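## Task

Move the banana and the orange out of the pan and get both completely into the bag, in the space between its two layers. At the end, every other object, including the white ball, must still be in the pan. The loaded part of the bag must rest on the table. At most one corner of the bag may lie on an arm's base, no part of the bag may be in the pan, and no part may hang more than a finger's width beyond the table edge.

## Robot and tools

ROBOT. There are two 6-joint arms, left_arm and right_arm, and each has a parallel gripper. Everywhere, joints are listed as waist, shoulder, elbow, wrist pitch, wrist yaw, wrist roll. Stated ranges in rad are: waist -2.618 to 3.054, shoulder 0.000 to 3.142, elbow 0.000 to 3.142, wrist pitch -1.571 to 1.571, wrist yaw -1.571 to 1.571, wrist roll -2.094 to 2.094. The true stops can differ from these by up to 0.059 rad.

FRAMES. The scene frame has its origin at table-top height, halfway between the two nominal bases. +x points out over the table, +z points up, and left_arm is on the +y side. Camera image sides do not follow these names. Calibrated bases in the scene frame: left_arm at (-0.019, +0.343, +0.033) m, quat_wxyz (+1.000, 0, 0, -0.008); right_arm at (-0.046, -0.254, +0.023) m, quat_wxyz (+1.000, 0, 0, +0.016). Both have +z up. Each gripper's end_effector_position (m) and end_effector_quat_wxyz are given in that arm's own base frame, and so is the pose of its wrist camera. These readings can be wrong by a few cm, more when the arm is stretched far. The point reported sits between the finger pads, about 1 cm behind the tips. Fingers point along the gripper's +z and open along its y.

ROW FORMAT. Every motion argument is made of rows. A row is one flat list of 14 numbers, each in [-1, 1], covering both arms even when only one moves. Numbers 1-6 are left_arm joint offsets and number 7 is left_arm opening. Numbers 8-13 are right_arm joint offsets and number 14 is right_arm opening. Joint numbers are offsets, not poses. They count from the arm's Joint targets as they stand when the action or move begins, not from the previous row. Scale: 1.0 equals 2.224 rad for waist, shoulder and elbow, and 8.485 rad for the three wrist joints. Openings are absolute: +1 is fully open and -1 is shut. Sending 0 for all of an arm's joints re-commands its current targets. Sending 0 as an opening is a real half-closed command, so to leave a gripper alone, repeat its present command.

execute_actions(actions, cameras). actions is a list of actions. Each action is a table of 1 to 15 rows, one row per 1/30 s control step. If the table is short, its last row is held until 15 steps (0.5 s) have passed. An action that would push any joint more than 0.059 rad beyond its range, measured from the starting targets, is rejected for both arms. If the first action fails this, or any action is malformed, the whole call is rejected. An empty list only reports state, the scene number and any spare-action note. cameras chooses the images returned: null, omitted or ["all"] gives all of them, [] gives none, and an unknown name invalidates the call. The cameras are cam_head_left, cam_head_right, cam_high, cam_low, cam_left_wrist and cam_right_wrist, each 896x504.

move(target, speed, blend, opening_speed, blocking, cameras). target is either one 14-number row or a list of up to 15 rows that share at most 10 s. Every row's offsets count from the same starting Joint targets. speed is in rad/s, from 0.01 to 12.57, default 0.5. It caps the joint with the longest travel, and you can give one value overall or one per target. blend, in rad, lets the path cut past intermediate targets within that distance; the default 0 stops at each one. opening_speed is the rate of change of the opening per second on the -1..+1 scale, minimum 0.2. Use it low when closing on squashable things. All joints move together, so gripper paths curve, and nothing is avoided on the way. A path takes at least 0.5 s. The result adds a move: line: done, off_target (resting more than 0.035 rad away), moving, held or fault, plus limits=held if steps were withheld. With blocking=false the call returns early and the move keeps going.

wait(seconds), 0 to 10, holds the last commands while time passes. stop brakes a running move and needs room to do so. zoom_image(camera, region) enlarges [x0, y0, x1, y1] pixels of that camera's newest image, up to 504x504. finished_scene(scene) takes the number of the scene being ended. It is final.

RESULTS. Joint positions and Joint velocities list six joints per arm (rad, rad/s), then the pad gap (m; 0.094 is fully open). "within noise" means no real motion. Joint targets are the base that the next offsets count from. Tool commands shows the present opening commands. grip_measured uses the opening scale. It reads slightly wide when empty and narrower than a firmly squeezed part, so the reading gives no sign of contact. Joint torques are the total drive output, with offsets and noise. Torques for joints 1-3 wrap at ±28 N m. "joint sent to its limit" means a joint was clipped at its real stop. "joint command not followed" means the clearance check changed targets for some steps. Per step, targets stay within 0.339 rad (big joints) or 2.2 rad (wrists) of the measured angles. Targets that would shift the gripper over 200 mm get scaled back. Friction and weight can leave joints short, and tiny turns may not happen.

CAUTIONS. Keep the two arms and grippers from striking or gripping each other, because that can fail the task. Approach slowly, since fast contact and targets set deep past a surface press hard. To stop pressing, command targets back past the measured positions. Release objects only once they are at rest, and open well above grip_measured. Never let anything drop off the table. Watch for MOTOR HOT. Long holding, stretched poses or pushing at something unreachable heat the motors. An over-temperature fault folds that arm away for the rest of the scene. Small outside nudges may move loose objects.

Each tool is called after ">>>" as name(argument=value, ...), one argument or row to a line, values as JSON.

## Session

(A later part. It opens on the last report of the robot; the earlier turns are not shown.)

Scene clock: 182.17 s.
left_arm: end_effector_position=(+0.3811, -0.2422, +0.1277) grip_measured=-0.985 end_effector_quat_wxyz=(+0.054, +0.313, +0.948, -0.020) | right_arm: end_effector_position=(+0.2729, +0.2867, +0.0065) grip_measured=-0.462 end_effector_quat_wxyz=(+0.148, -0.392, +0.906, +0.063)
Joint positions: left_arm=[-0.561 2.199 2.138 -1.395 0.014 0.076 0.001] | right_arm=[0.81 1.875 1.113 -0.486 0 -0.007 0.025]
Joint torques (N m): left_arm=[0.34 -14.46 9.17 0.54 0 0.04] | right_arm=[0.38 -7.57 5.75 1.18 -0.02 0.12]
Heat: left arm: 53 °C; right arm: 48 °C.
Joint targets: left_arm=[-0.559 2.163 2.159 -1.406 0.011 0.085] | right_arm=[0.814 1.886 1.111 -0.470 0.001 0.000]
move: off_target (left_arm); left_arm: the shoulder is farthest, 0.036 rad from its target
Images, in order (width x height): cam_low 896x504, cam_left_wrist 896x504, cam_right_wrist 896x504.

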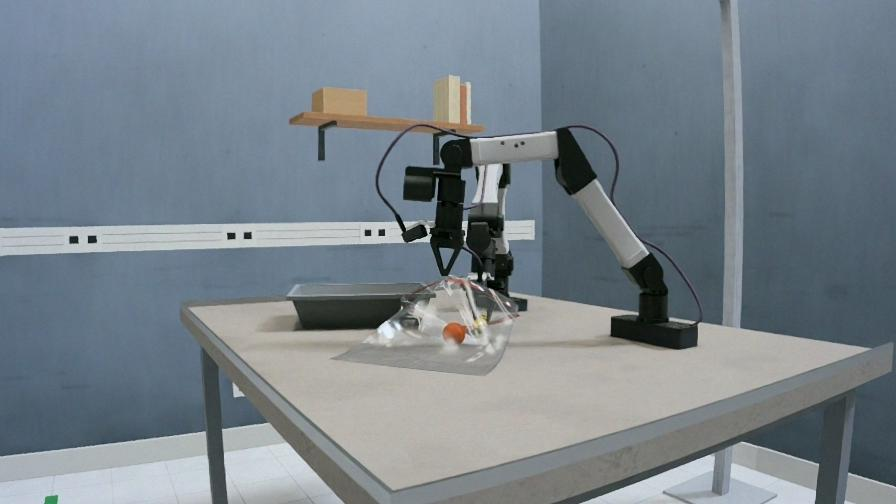

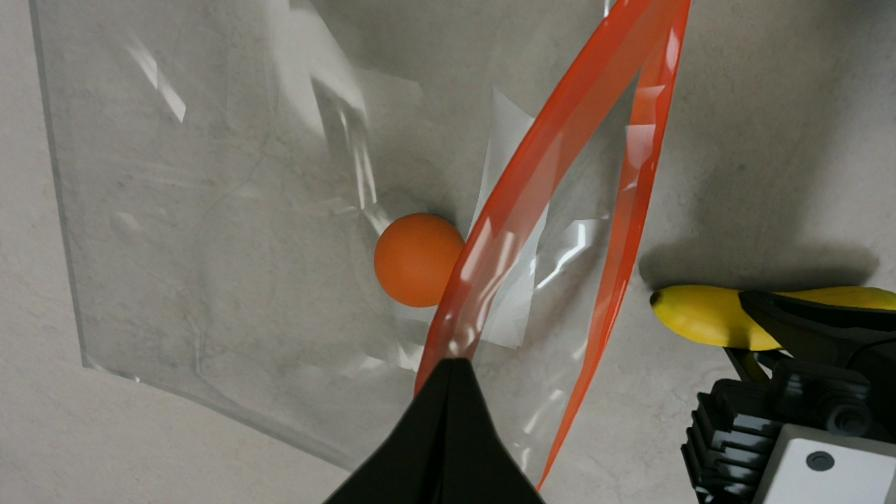

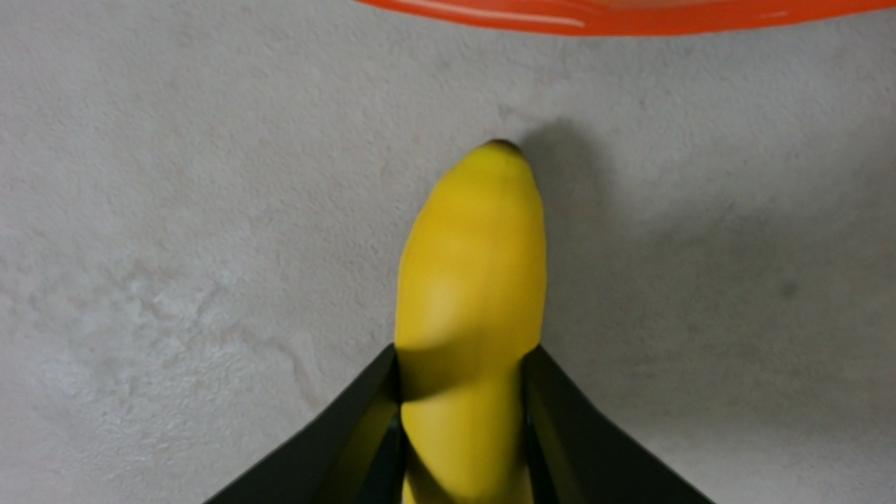

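>>> move(
  target=[0, 0, 0, 0, 0, 0, -1.0, 0, 0.0081, -0.0085, 0.0042, 0, 0, -0.6],
  speed=0.06,
  cameras=["cam_right_wrist"],
)

Scene clock: 183.33 s.
left_arm: end_effector_position=(+0.3811, -0.2422, +0.1277) grip_measured=-0.985 end_effector_quat_wxyz=(+0.054, +0.313, +0.948, -0.020) | right_arm: end_effector_position=(+0.2736, +0.2874, +0.0035) grip_measured=-0.462 end_effector_quat_wxyz=(+0.151, -0.392, +0.905, +0.064)
Joint positions: left_arm=[-0.561 2.199 2.138 -1.395 0.014 0.076 0.001] | right_arm=[0.81 1.88 1.104 -0.465 0 -0.007 0.025]
Joint torques (N m): left_arm=[0.36 -14.45 9.21 0.54 -0.01 0.04] | right_arm=[0.4 -6.46 4.83 1.22 -0.02 0.12]
Heat: left arm: 53 °C; right arm: 48 °C.
Joint targets: left_arm=[-0.559 2.163 2.159 -1.406 0.011 0.085] | right_arm=[0.814 1.904 1.092 -0.434 0.001 0.000]
move: off_target (left_arm); left_arm: the shoulder is farthest, 0.036 rad from its target
Images, in order (width x height): cam_right_wrist 896x504.

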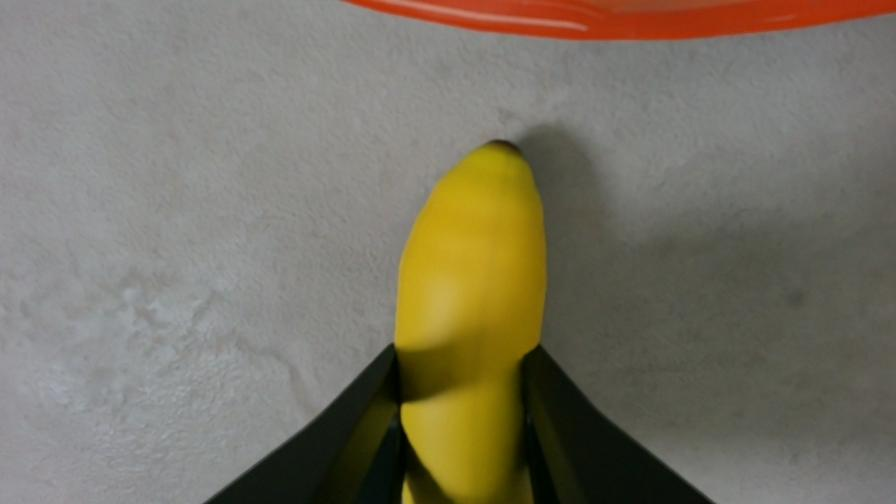

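>>> move(
  target=[0, 0, 0, 0, 0, 0, -1.0, 0, 0, 0, 0, 0, 0, 0.0],
  opening_speed=0.6,
  cameras=["cam_right_wrist"],
)

Scene clock: 184.70 s.
left_arm: end_effector_position=(+0.3811, -0.2422, +0.1277) grip_measured=-0.985 end_effector_quat_wxyz=(+0.054, +0.313, +0.948, -0.020) | right_arm: end_effector_position=(+0.2728, +0.2865, -0.0029) grip_measured=-0.001 end_effector_quat_wxyz=(+0.148, -0.392, +0.906, +0.063)
Joint positions: left_arm=[-0.561 2.199 2.138 -1.395 0.014 0.076 0.001] | right_arm=[0.81 1.893 1.095 -0.45 0 -0.007 0.047]
Joint torques (N m): left_arm=[0.35 -14.48 9.2 0.54 0.01 0.04] | right_arm=[0.39 -7.6 5.6 1.03 -0.01 0.11]
Heat: left arm: 54 °C; right arm: 48 °C.
Joint targets: left_arm=[-0.559 2.163 2.159 -1.406 0.011 0.085] | right_arm=[0.814 1.904 1.092 -0.434 0.001 0.000]
move: off_target (left_arm); left_arm: the shoulder is farthest, 0.036 rad from its target
Images, in order (width x height): cam_right_wrist 896x504.

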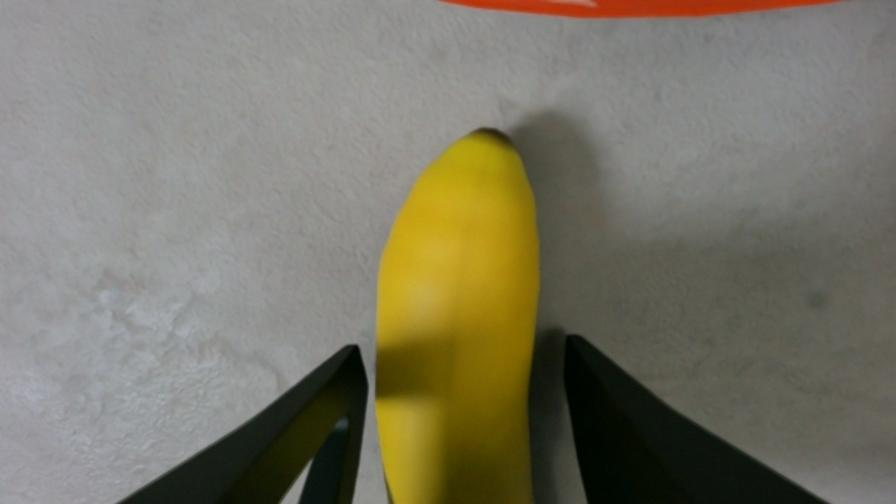

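>>> move(
  target=[0, 0, 0, 0, 0, 0, -1.0, 0, -0.2019, -0.1169, 0.0114, 0, 0, 0.0],
  speed=0.4,
  cameras=["cam_right_wrist", "cam_left_wrist"],
)

Scene clock: 186.77 s.
left_arm: end_effector_position=(+0.3811, -0.2422, +0.1277) grip_measured=-0.985 end_effector_quat_wxyz=(+0.054, +0.313, +0.948, -0.020) | right_arm: end_effector_position=(+0.2492, +0.2618, +0.0708) grip_measured=-0.001 end_effector_quat_wxyz=(+0.260, -0.381, +0.880, +0.110)
Joint positions: left_arm=[-0.561 2.199 2.138 -1.395 0.014 0.076 0.001] | right_arm=[0.81 1.481 0.838 -0.356 0 -0.007 0.047]
Joint torques (N m): left_arm=[0.38 -14.45 9.16 0.53 0 0.04] | right_arm=[0.39 -7.98 6.15 1.47 -0.01 0.12]
Heat: left arm: 54 °C; right arm: 48 °C.
Joint targets: left_arm=[-0.559 2.163 2.159 -1.406 0.011 0.085] | right_arm=[0.814 1.455 0.832 -0.337 0.001 0.000]
move: off_target (left_arm); left_arm: the shoulder is farthest, 0.036 rad from its target
Images, in order (width x height): cam_left_wrist 896x504, cam_right_wrist 896x504.

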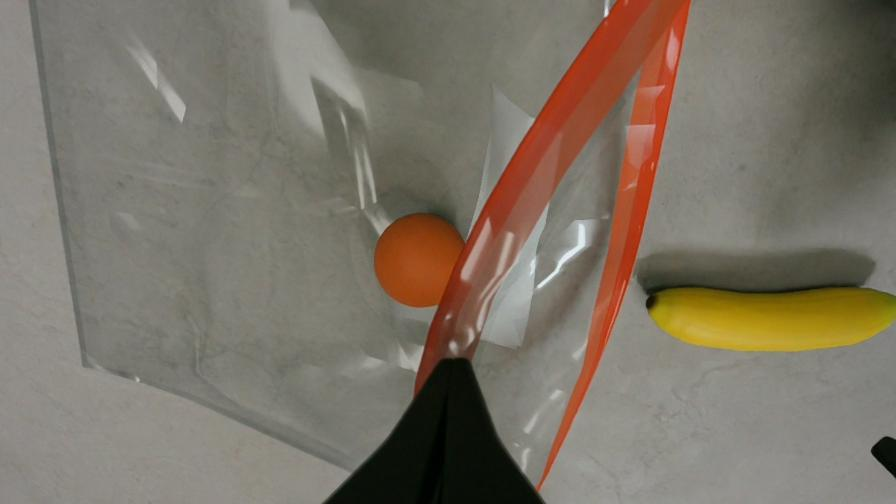

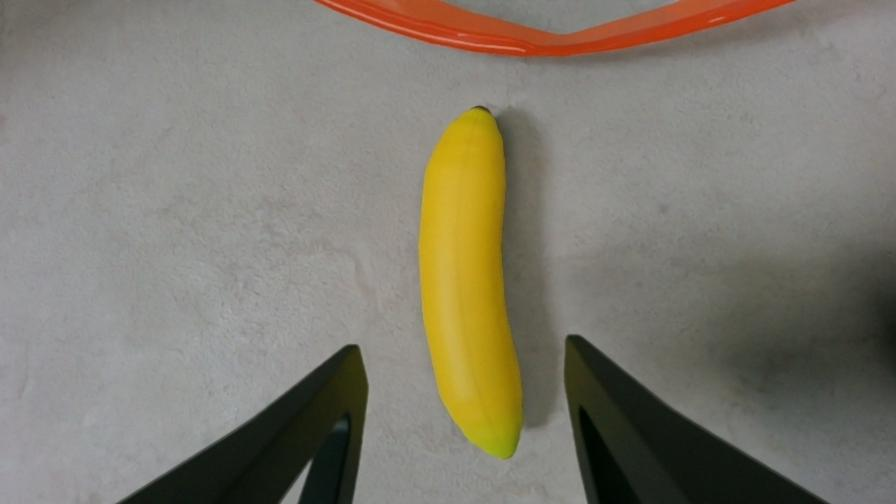

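>>> move(
  target=[0, 0, 0, 0, 0, 0, -1.0, 0.0022, 0.0265, -0.1848, 0.0985, 0, -0.0262, 0.0],
  speed=0.5,
  cameras=["cam_right_wrist"],
)

Scene clock: 191.20 s.
left_arm: end_effector_position=(+0.3811, -0.2422, +0.1277) grip_measured=-0.985 end_effector_quat_wxyz=(+0.054, +0.313, +0.948, -0.020) | right_arm: end_effector_position=(+0.2573, +0.2703, +0.0492) grip_measured=-0.001 end_effector_quat_wxyz=(+0.444, -0.434, +0.772, +0.136)
Joint positions: left_arm=[-0.561 2.199 2.138 -1.395 0.014 0.076 0.001] | right_arm=[0.81 1.505 0.424 0.477 0 -0.215 0.047]
Joint torques (N m): left_arm=[0.36 -14.46 9.16 0.53 0.01 0.03] | right_arm=[0.88 -4.21 5.42 1.99 -0.03 -0.02]
Heat: left arm: 54 °C; right arm: 47 °C.
Joint targets: left_arm=[-0.559 2.163 2.159 -1.406 0.011 0.085] | right_arm=[0.819 1.514 0.421 0.499 0.001 -0.222]
move: off_target (left_arm); left_arm: the shoulder is farthest, 0.036 rad from its target
Images, in order (width x height): cam_right_wrist 896x504.

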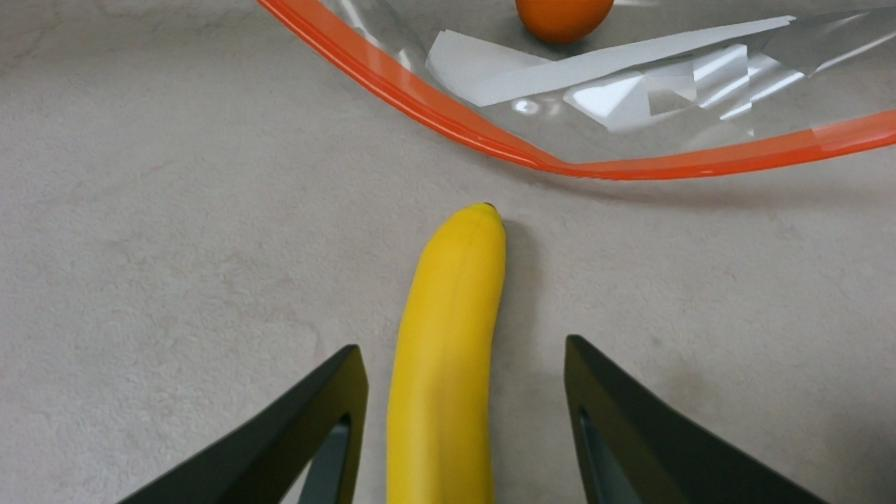

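>>> move(
  target=[0, 0, 0, 0, 0, 0, -1.0, 0, 0.1313, -0.0297, 0.0422, 0, 0, 0.0],
  speed=0.25,
  cameras=["cam_right_wrist", "cam_left_wrist"],
)

Scene clock: 193.63 s.
left_arm: end_effector_position=(+0.3811, -0.2422, +0.1277) grip_measured=-0.985 end_effector_quat_wxyz=(+0.054, +0.313, +0.948, -0.020) | right_arm: end_effector_position=(+0.2582, +0.2713, -0.0019) grip_measured=-0.001 end_effector_quat_wxyz=(+0.447, -0.434, +0.770, +0.137)
Joint positions: left_arm=[-0.561 2.199 2.138 -1.395 0.014 0.076 0.001] | right_arm=[0.81 1.795 0.36 0.838 0 -0.216 0.047]
Joint torques (N m): left_arm=[0.39 -14.46 9.17 0.53 0 0.04] | right_arm=[0.87 -4.9 3.54 1.96 -0.02 -0.03]
Heat: left arm: 54 °C; right arm: 46 °C.
Joint targets: left_arm=[-0.559 2.163 2.159 -1.406 0.011 0.085] | right_arm=[0.819 1.806 0.355 0.857 0.001 -0.223]
move: off_target (left_arm); left_arm: the shoulder is farthest, 0.036 rad from its target
Images, in order (width x height): cam_left_wrist 896x504, cam_right_wrist 896x504.

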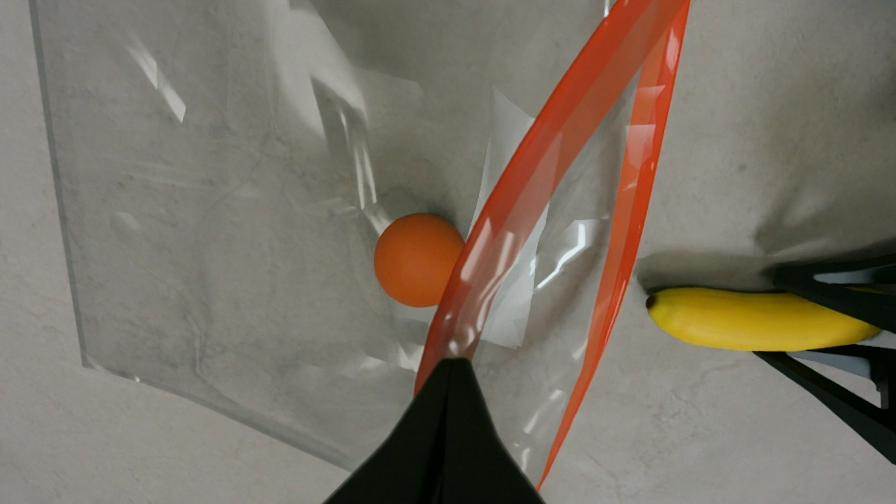

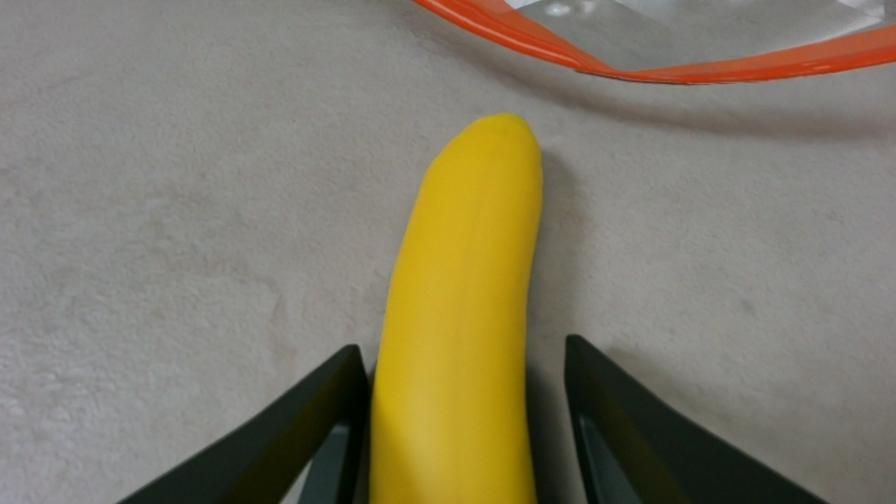

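>>> move(
  target=[0, 0, 0, 0, 0, 0, -1.0, 0, 0, 0, 0, 0, 0, -0.62],
  opening_speed=0.4,
  cameras=["cam_right_wrist", "cam_left_wrist"],
)

Scene clock: 196.83 s.
left_arm: end_effector_position=(+0.3811, -0.2422, +0.1277) grip_measured=-0.985 end_effector_quat_wxyz=(+0.054, +0.313, +0.948, -0.020) | right_arm: end_effector_position=(+0.2582, +0.2712, -0.0021) grip_measured=-0.431 end_effector_quat_wxyz=(+0.447, -0.434, +0.770, +0.137)
Joint positions: left_arm=[-0.561 2.199 2.138 -1.395 0.014 0.076 0.001] | right_arm=[0.81 1.795 0.359 0.838 0 -0.216 0.027]
Joint torques (N m): left_arm=[0.4 -14.48 9.21 0.54 0 0.04] | right_arm=[0.87 -4.93 3.55 1.95 -0.03 -0.02]
Heat: left arm: 54 °C; right arm: 45 °C.
Joint targets: left_arm=[-0.559 2.163 2.159 -1.406 0.011 0.085] | right_arm=[0.819 1.806 0.355 0.857 0.001 -0.223]
move: off_target (left_arm); left_arm: the shoulder is farthest, 0.036 rad from its target
Images, in order (width x height): cam_left_wrist 896x504, cam_right_wrist 896x504.

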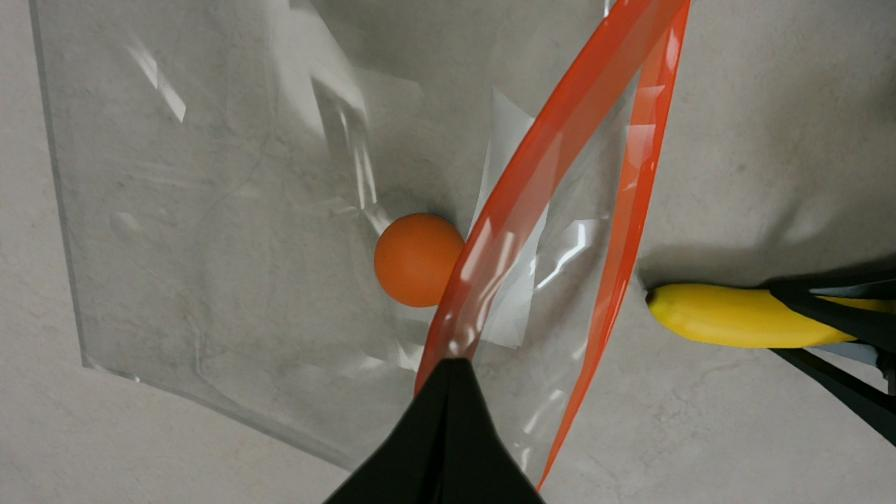

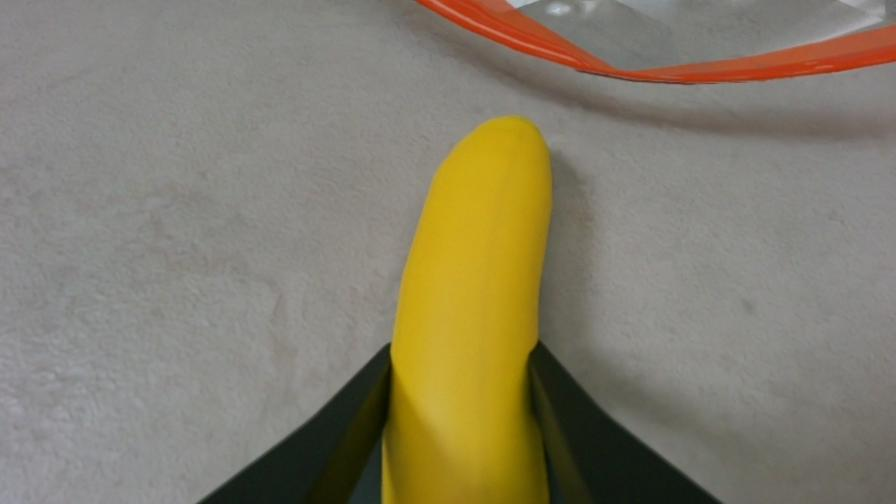

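>>> move(
  target=[
    [0, 0, 0, 0, 0, 0, -1.0, 0.0085, 0.0031, -0.022, 0.0302, 0, 0, -0.62],
    [0, 0, 0, 0, 0, 0, -1.0, 0.0085, 0.0778, 0.129, 0.0113, 0, 0, -0.62],
  ],
  speed=[0.3, 0.35],
  blend=[0.02, 0],
  cameras=["cam_right_wrist", "cam_left_wrist", "cam_low"],
)

>>> zoom_image(
  camera="cam_low",
  region=[320, 210, 540, 390],
)

Scene clock: 201.33 s.
left_arm: end_effector_position=(+0.3811, -0.2422, +0.1277) grip_measured=-0.985 end_effector_quat_wxyz=(+0.054, +0.313, +0.948, -0.020) | right_arm: end_effector_position=(+0.3119, +0.3410, +0.0365) grip_measured=-0.432 end_effector_quat_wxyz=(+0.527, -0.416, +0.722, +0.167)
Joint positions: left_arm=[-0.561 2.199 2.138 -1.395 0.014 0.076 0.001] | right_arm=[0.83 1.967 0.623 0.945 0 -0.216 0.027]
Joint torques (N m): left_arm=[0.38 -14.46 9.17 0.53 0.01 0.04] | right_arm=[0.77 -6.83 6.31 1.99 -0.02 -0.01]
Heat: left arm: 54 °C; right arm: 44 °C.
Joint targets: left_arm=[-0.559 2.163 2.159 -1.406 0.011 0.085] | right_arm=[0.837 1.979 0.642 0.952 0.001 -0.223]
move: off_target (left_arm); left_arm: the shoulder is farthest, 0.036 rad from its target
Images, in order (width x height): cam_low 896x504, cam_left_wrist 896x504, cam_right_wrist 896x504.

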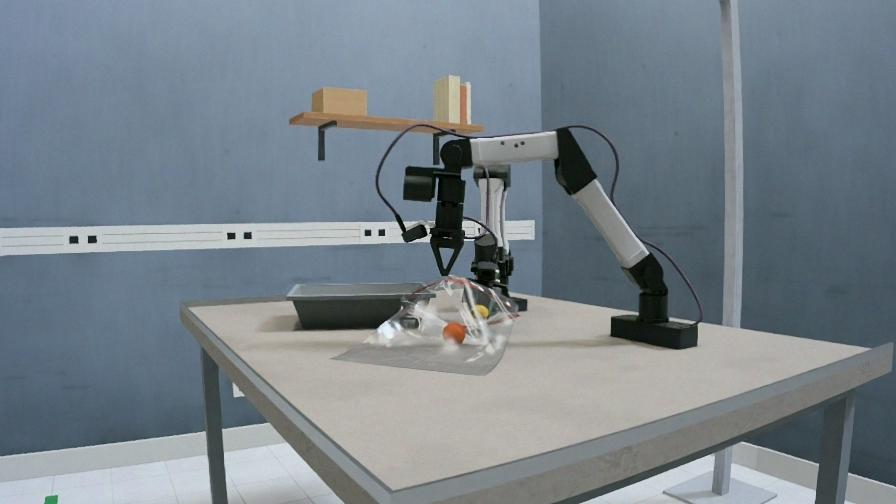

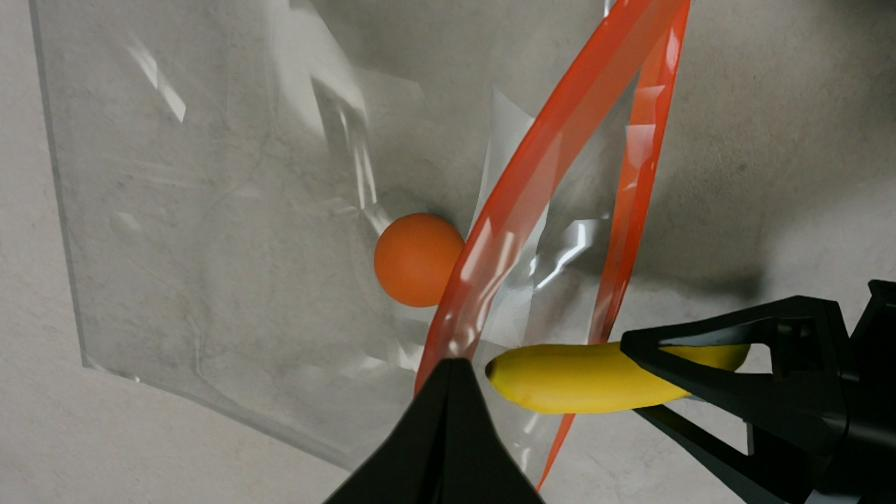

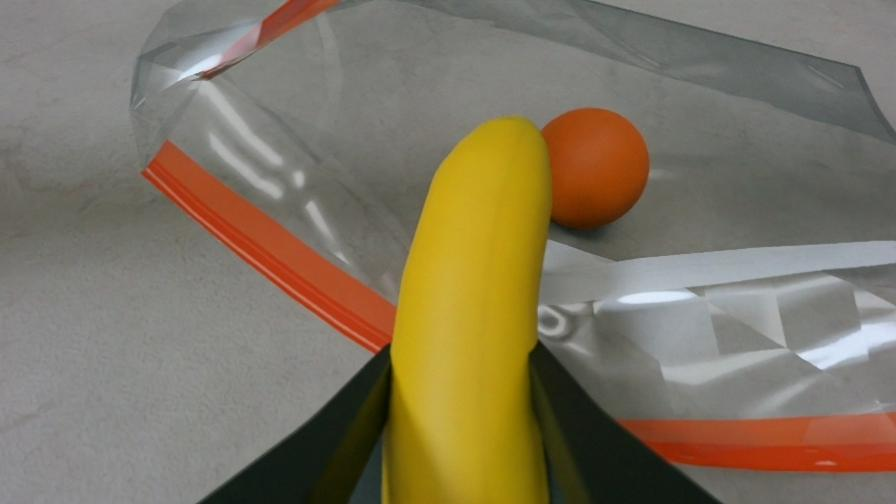

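Scaled by 2.291 from the camera's 896x504 image, which has a finer 1280x720 frame.

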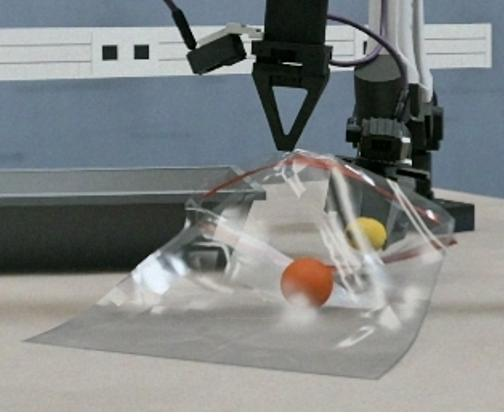

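>>> move(
  target=[
    [0, 0, 0, 0, 0, 0, -1.0, 0, 0.0823, 0.1385, -0.0146, 0, 0, -0.62],
    [0, 0, 0, 0, 0, 0, -1.0, 0, 0.152, 0.2585, -0.0278, 0, 0, -0.62],
  ],
  speed=[0.3, 0.25],
  blend=[0.03, 0],
  cameras=["cam_right_wrist", "cam_left_wrist", "cam_low"],
)

>>> zoom_image(
  camera="cam_low",
  region=[320, 210, 540, 390],
)

Scene clock: 204.23 s.
left_arm: end_effector_position=(+0.3811, -0.2422, +0.1277) grip_measured=-0.985 end_effector_quat_wxyz=(+0.054, +0.313, +0.948, -0.020) | right_arm: end_effector_position=(+0.3952, +0.4320, +0.0215) grip_measured=-0.432 end_effector_quat_wxyz=(+0.527, -0.416, +0.722, +0.167)
Joint positions: left_arm=[-0.561 2.199 2.138 -1.395 0.014 0.076 0.001] | right_arm=[0.83 2.302 1.192 0.71 0 -0.216 0.027]
Joint torques (N m): left_arm=[0.4 -14.42 9.14 0.53 0 0.03] | right_arm=[0.75 -10.18 7.98 1.97 -0.03 -0.03]
Heat: left arm: 55 °C; right arm: 44 °C.
Joint targets: left_arm=[-0.559 2.163 2.159 -1.406 0.011 0.085] | right_arm=[0.837 2.317 1.217 0.717 0.001 -0.222]
move: off_target (left_arm); left_arm: the shoulder is farthest, 0.036 rad from its target
Images, in order (width x height): cam_low 896x504, cam_left_wrist 896x504, cam_right_wrist 896x504.

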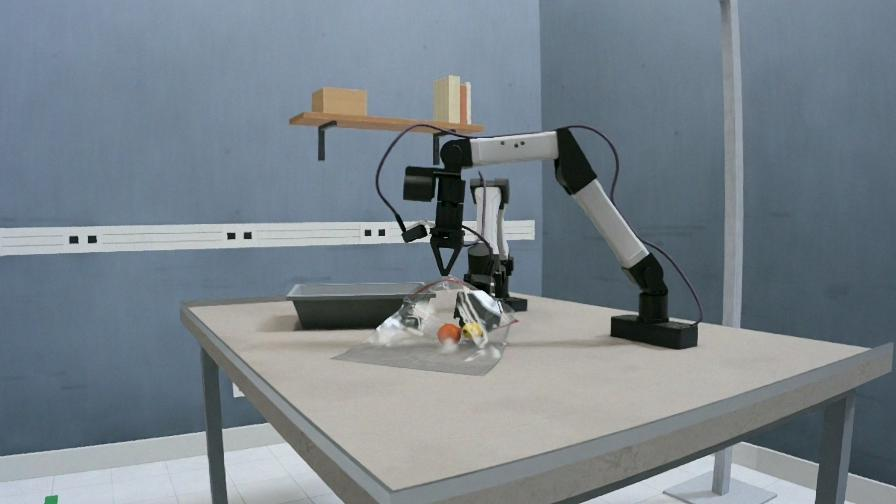

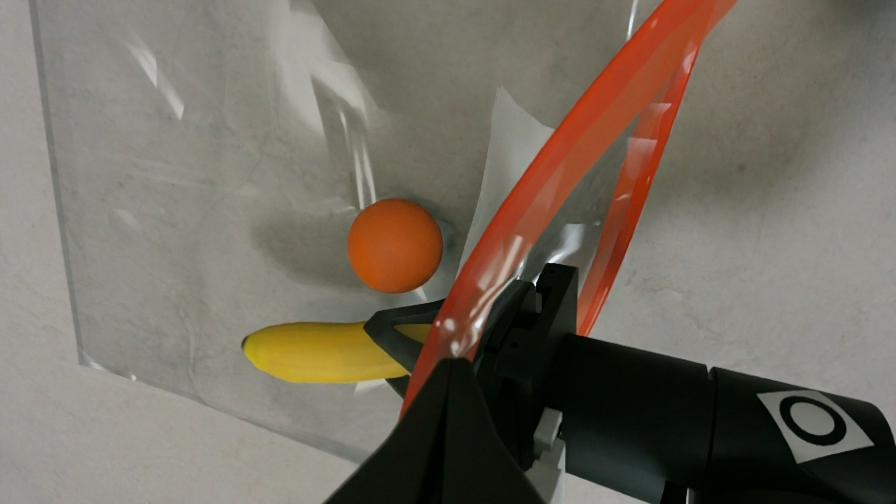

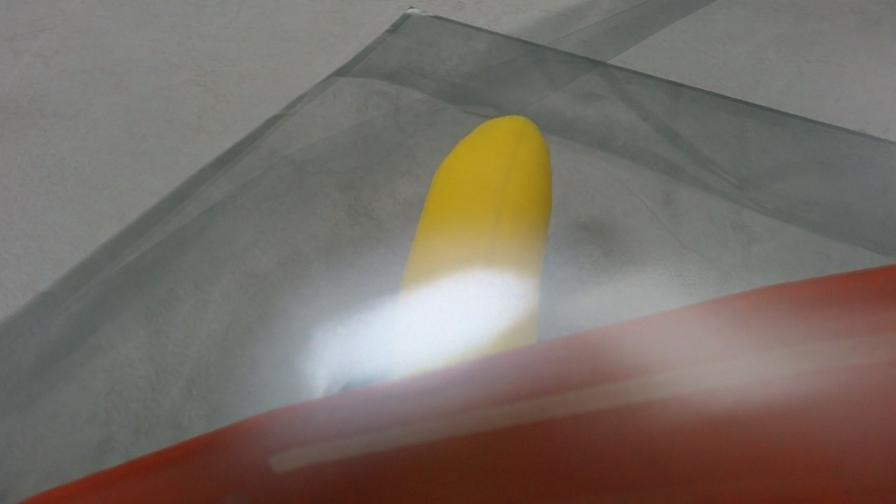

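Scaled by 2.291 from the camera's 896x504 image, which has a finer 1280x720 frame.

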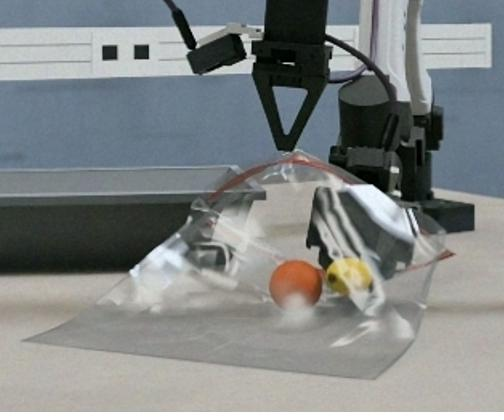

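>>> move(
  target=[0, 0, 0, 0, 0, 0, -1.0, 0, 0.0306, 0.0643, -0.009, 0, 0, -0.62],
  speed=0.25,
  cameras=["cam_right_wrist", "cam_left_wrist", "cam_low"],
)

>>> zoom_image(
  camera="cam_low",
  region=[320, 210, 540, 390],
)

Scene clock: 205.73 s.
left_arm: end_effector_position=(+0.3811, -0.2422, +0.1277) grip_measured=-0.985 end_effector_quat_wxyz=(+0.054, +0.313, +0.948, -0.020) | right_arm: end_effector_position=(+0.4130, +0.4519, +0.0219) grip_measured=-0.432 end_effector_quat_wxyz=(+0.526, -0.416, +0.722, +0.167)
Joint positions: left_arm=[-0.561 2.199 2.138 -1.395 0.014 0.076 0.001] | right_arm=[0.83 2.369 1.334 0.634 0 -0.216 0.027]
Joint torques (N m): left_arm=[0.38 -14.42 9.2 0.54 0.01 0.04] | right_arm=[0.73 -10.81 8.42 1.93 -0.02 -0.01]
Heat: left arm: 55 °C; right arm: 45 °C.
Joint targets: left_arm=[-0.559 2.163 2.159 -1.406 0.011 0.085] | right_arm=[0.837 2.385 1.360 0.640 0.001 -0.223]
move: off_target (left_arm); left_arm: the shoulder is farthest, 0.036 rad from its target
Images, in order (width x height): cam_low 896x504, cam_left_wrist 896x504, cam_right_wrist 896x504.

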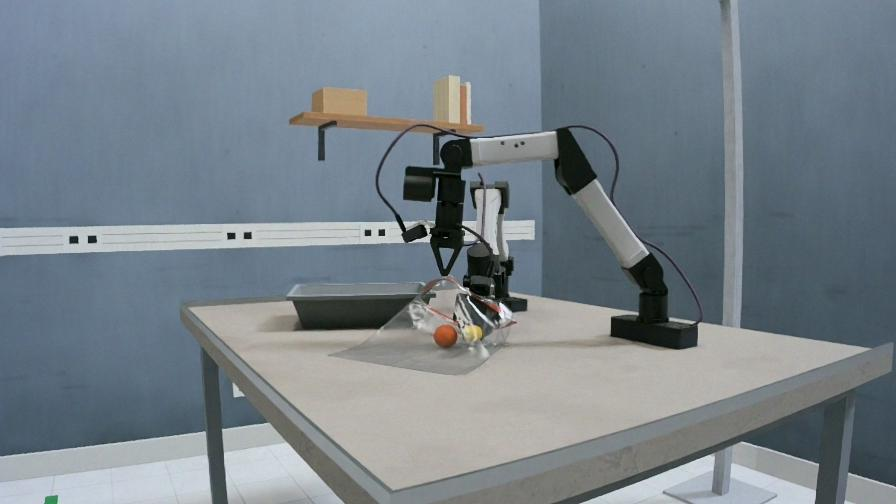

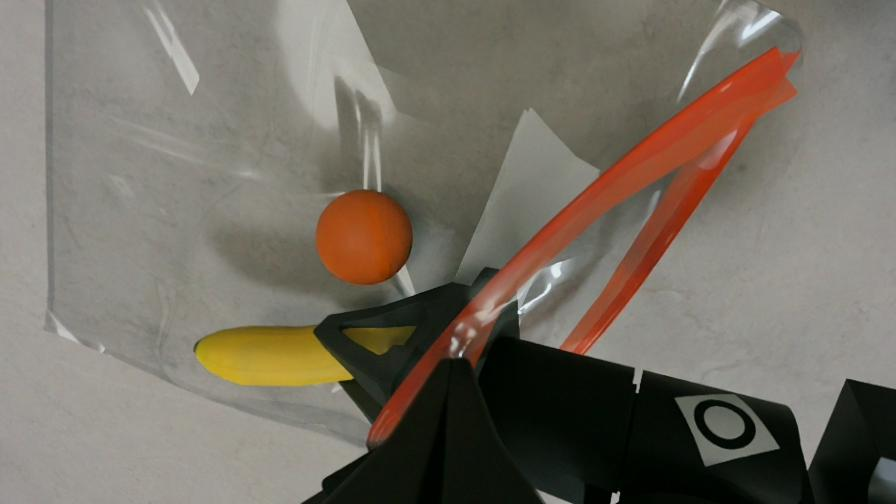

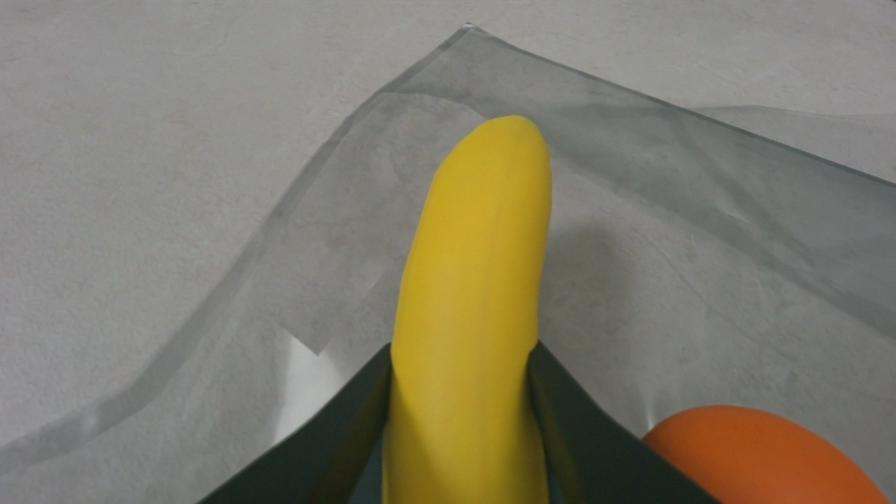

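Scaled by 2.291 from the camera's 896x504 image, which has a finer 1280x720 frame.

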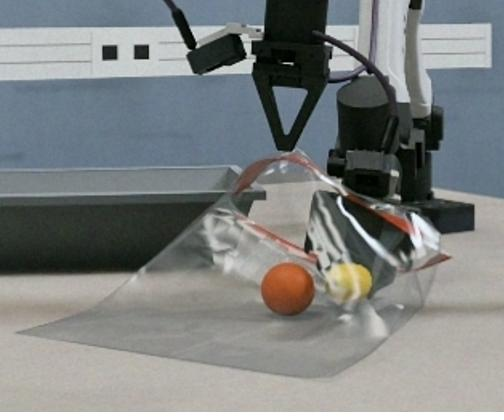

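>>> move(
  target=[0, 0, 0, 0, 0, 0, -1.0, 0, 0, 0, -0.0090, 0, 0, -0.62],
  speed=0.12,
  cameras=["cam_right_wrist", "cam_left_wrist"],
)

Scene clock: 207.20 s.
left_arm: end_effector_position=(+0.3811, -0.2422, +0.1277) grip_measured=-0.985 end_effector_quat_wxyz=(+0.054, +0.313, +0.948, -0.020) | right_arm: end_effector_position=(+0.4081, +0.4464, +0.0060) grip_measured=-0.432 end_effector_quat_wxyz=(+0.498, -0.426, +0.739, +0.158)
Joint positions: left_arm=[-0.561 2.199 2.138 -1.395 0.014 0.076 0.001] | right_arm=[0.83 2.369 1.334 0.563 0 -0.216 0.027]
Joint torques (N m): left_arm=[0.38 -14.46 9.16 0.53 0.01 0.04] | right_arm=[0.72 -10.78 8.35 1.86 -0.02 -0.01]
Heat: left arm: 55 °C; right arm: 45 °C.
Joint targets: left_arm=[-0.559 2.163 2.159 -1.406 0.011 0.085] | right_arm=[0.837 2.385 1.360 0.564 0.001 -0.223]
move: off_target (left_arm); left_arm: the shoulder is farthest, 0.036 rad from its target
Images, in order (width x height): cam_left_wrist 896x504, cam_right_wrist 896x504.

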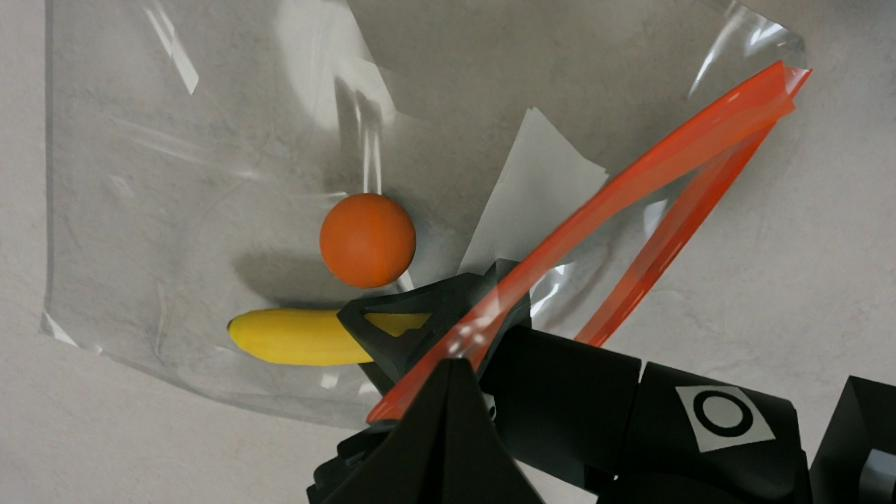

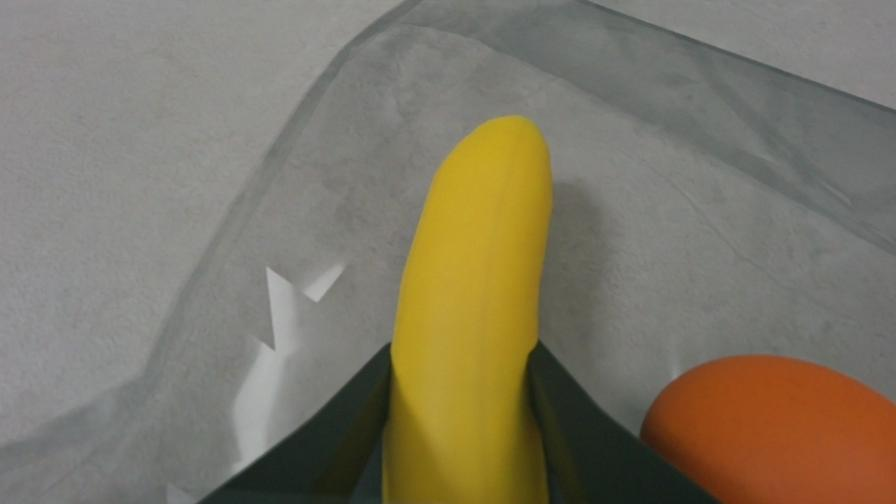

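>>> move(
  target=[0, 0, 0, 0, 0, 0, -1.0, 0, 0, 0, 0, 0, 0, -0.02],
  opening_speed=0.8,
  cameras=["cam_right_wrist", "cam_left_wrist"],
)

Scene clock: 208.33 s.
left_arm: end_effector_position=(+0.3811, -0.2422, +0.1277) grip_measured=-0.985 end_effector_quat_wxyz=(+0.054, +0.313, +0.948, -0.020) | right_arm: end_effector_position=(+0.4079, +0.4462, +0.0055) grip_measured=-0.021 end_effector_quat_wxyz=(+0.497, -0.426, +0.739, +0.158)
Joint positions: left_arm=[-0.561 2.199 2.138 -1.395 0.014 0.076 0.001] | right_arm=[0.83 2.369 1.334 0.561 0 -0.216 0.046]
Joint torques (N m): left_arm=[0.35 -14.42 9.14 0.53 0 0.04] | right_arm=[0.7 -10.78 8.34 1.89 -0.02 -0.01]
Heat: left arm: 55 °C; right arm: 45 °C.
Joint targets: left_arm=[-0.559 2.163 2.159 -1.406 0.011 0.085] | right_arm=[0.837 2.385 1.360 0.564 0.001 -0.223]
move: off_target (left_arm); left_arm: the shoulder is farthest, 0.036 rad from its target
Images, in order (width x height): cam_left_wrist 896x504, cam_right_wrist 896x504.

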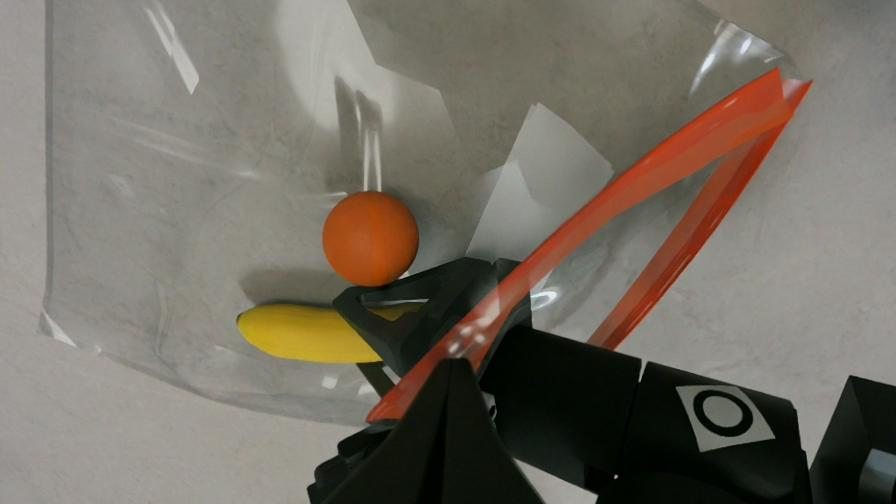

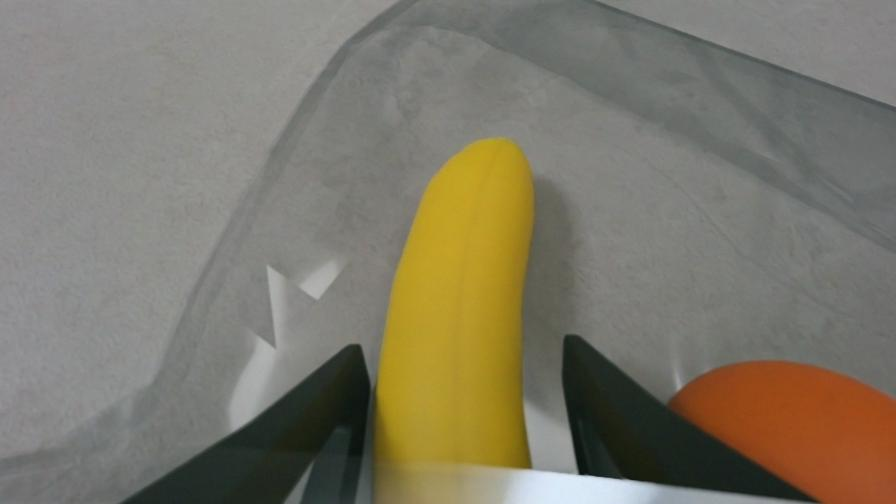

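>>> move(
  target=[
    [0, 0, 0, 0, 0, 0, -1.0, 0, -0.0245, 0, 0, 0, 0, -0.02],
    [0, 0, 0, 0, 0, 0, -1.0, 0, -0.1425, -0.2581, 0.0442, 0, 0, -0.02],
  ],
  speed=0.3,
  cameras=["cam_right_wrist", "cam_left_wrist", "cam_low"],
)

>>> zoom_image(
  camera="cam_low",
  region=[320, 210, 540, 390],
)

Scene clock: 211.57 s.
left_arm: end_effector_position=(+0.3810, -0.2422, +0.1277) grip_measured=-0.985 end_effector_quat_wxyz=(+0.054, +0.313, +0.948, -0.020) | right_arm: end_effector_position=(+0.3374, +0.3691, +0.0190) grip_measured=-0.021 end_effector_quat_wxyz=(+0.524, -0.418, +0.724, +0.166)
Joint positions: left_arm=[-0.561 2.199 2.138 -1.395 0.014 0.076 0.001] | right_arm=[0.83 2.114 0.789 0.917 0 -0.216 0.046]
Joint torques (N m): left_arm=[0.38 -14.43 9.18 0.54 0 0.04] | right_arm=[0.7 -13.16 4.3 2.12 -0.02 -0.01]
Heat: left arm: 55 °C; right arm: 46 °C.
Joint targets: left_arm=[-0.559 2.163 2.159 -1.406 0.011 0.085] | right_arm=[0.837 2.068 0.786 0.939 0.001 -0.222]
move: off_target (left_arm, right_arm); left_arm: the shoulder is farthest, 0.036 rad from its target; right_arm: the shoulder is farthest, 0.046 rad from its target
Images, in order (width x height): cam_low 896x504, cam_left_wrist 896x504, cam_right_wrist 896x504.

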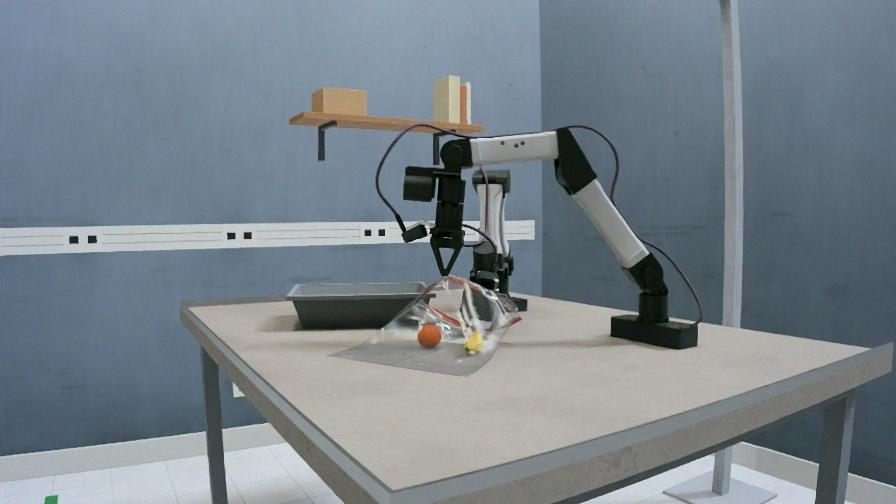

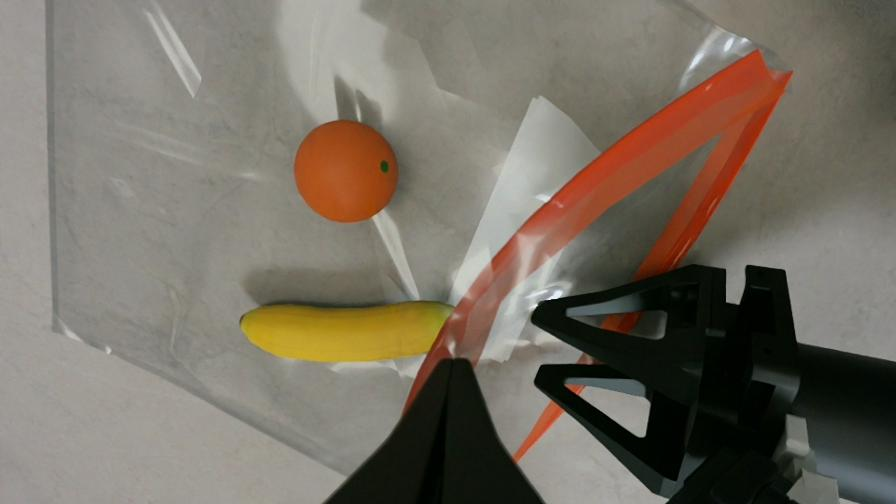

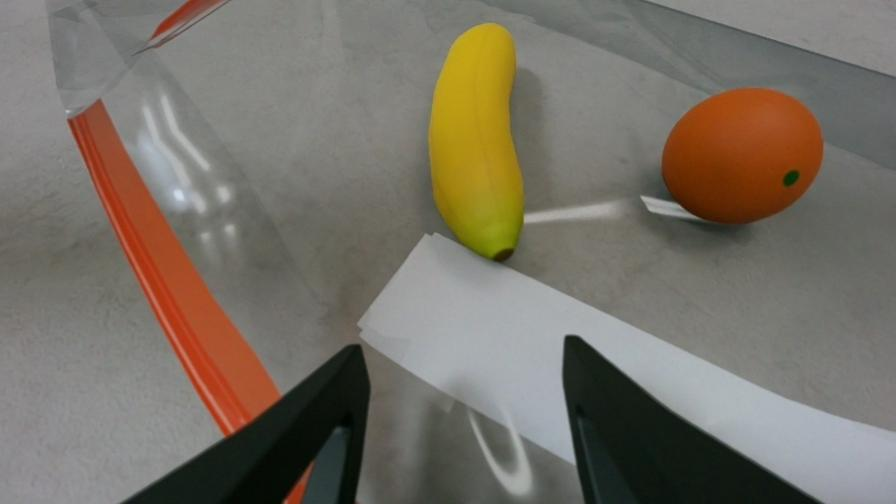

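Scaled by 2.291 from the camera's 896x504 image, which has a finer 1280x720 frame.

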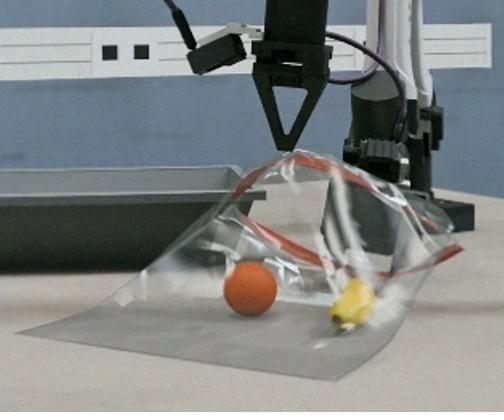

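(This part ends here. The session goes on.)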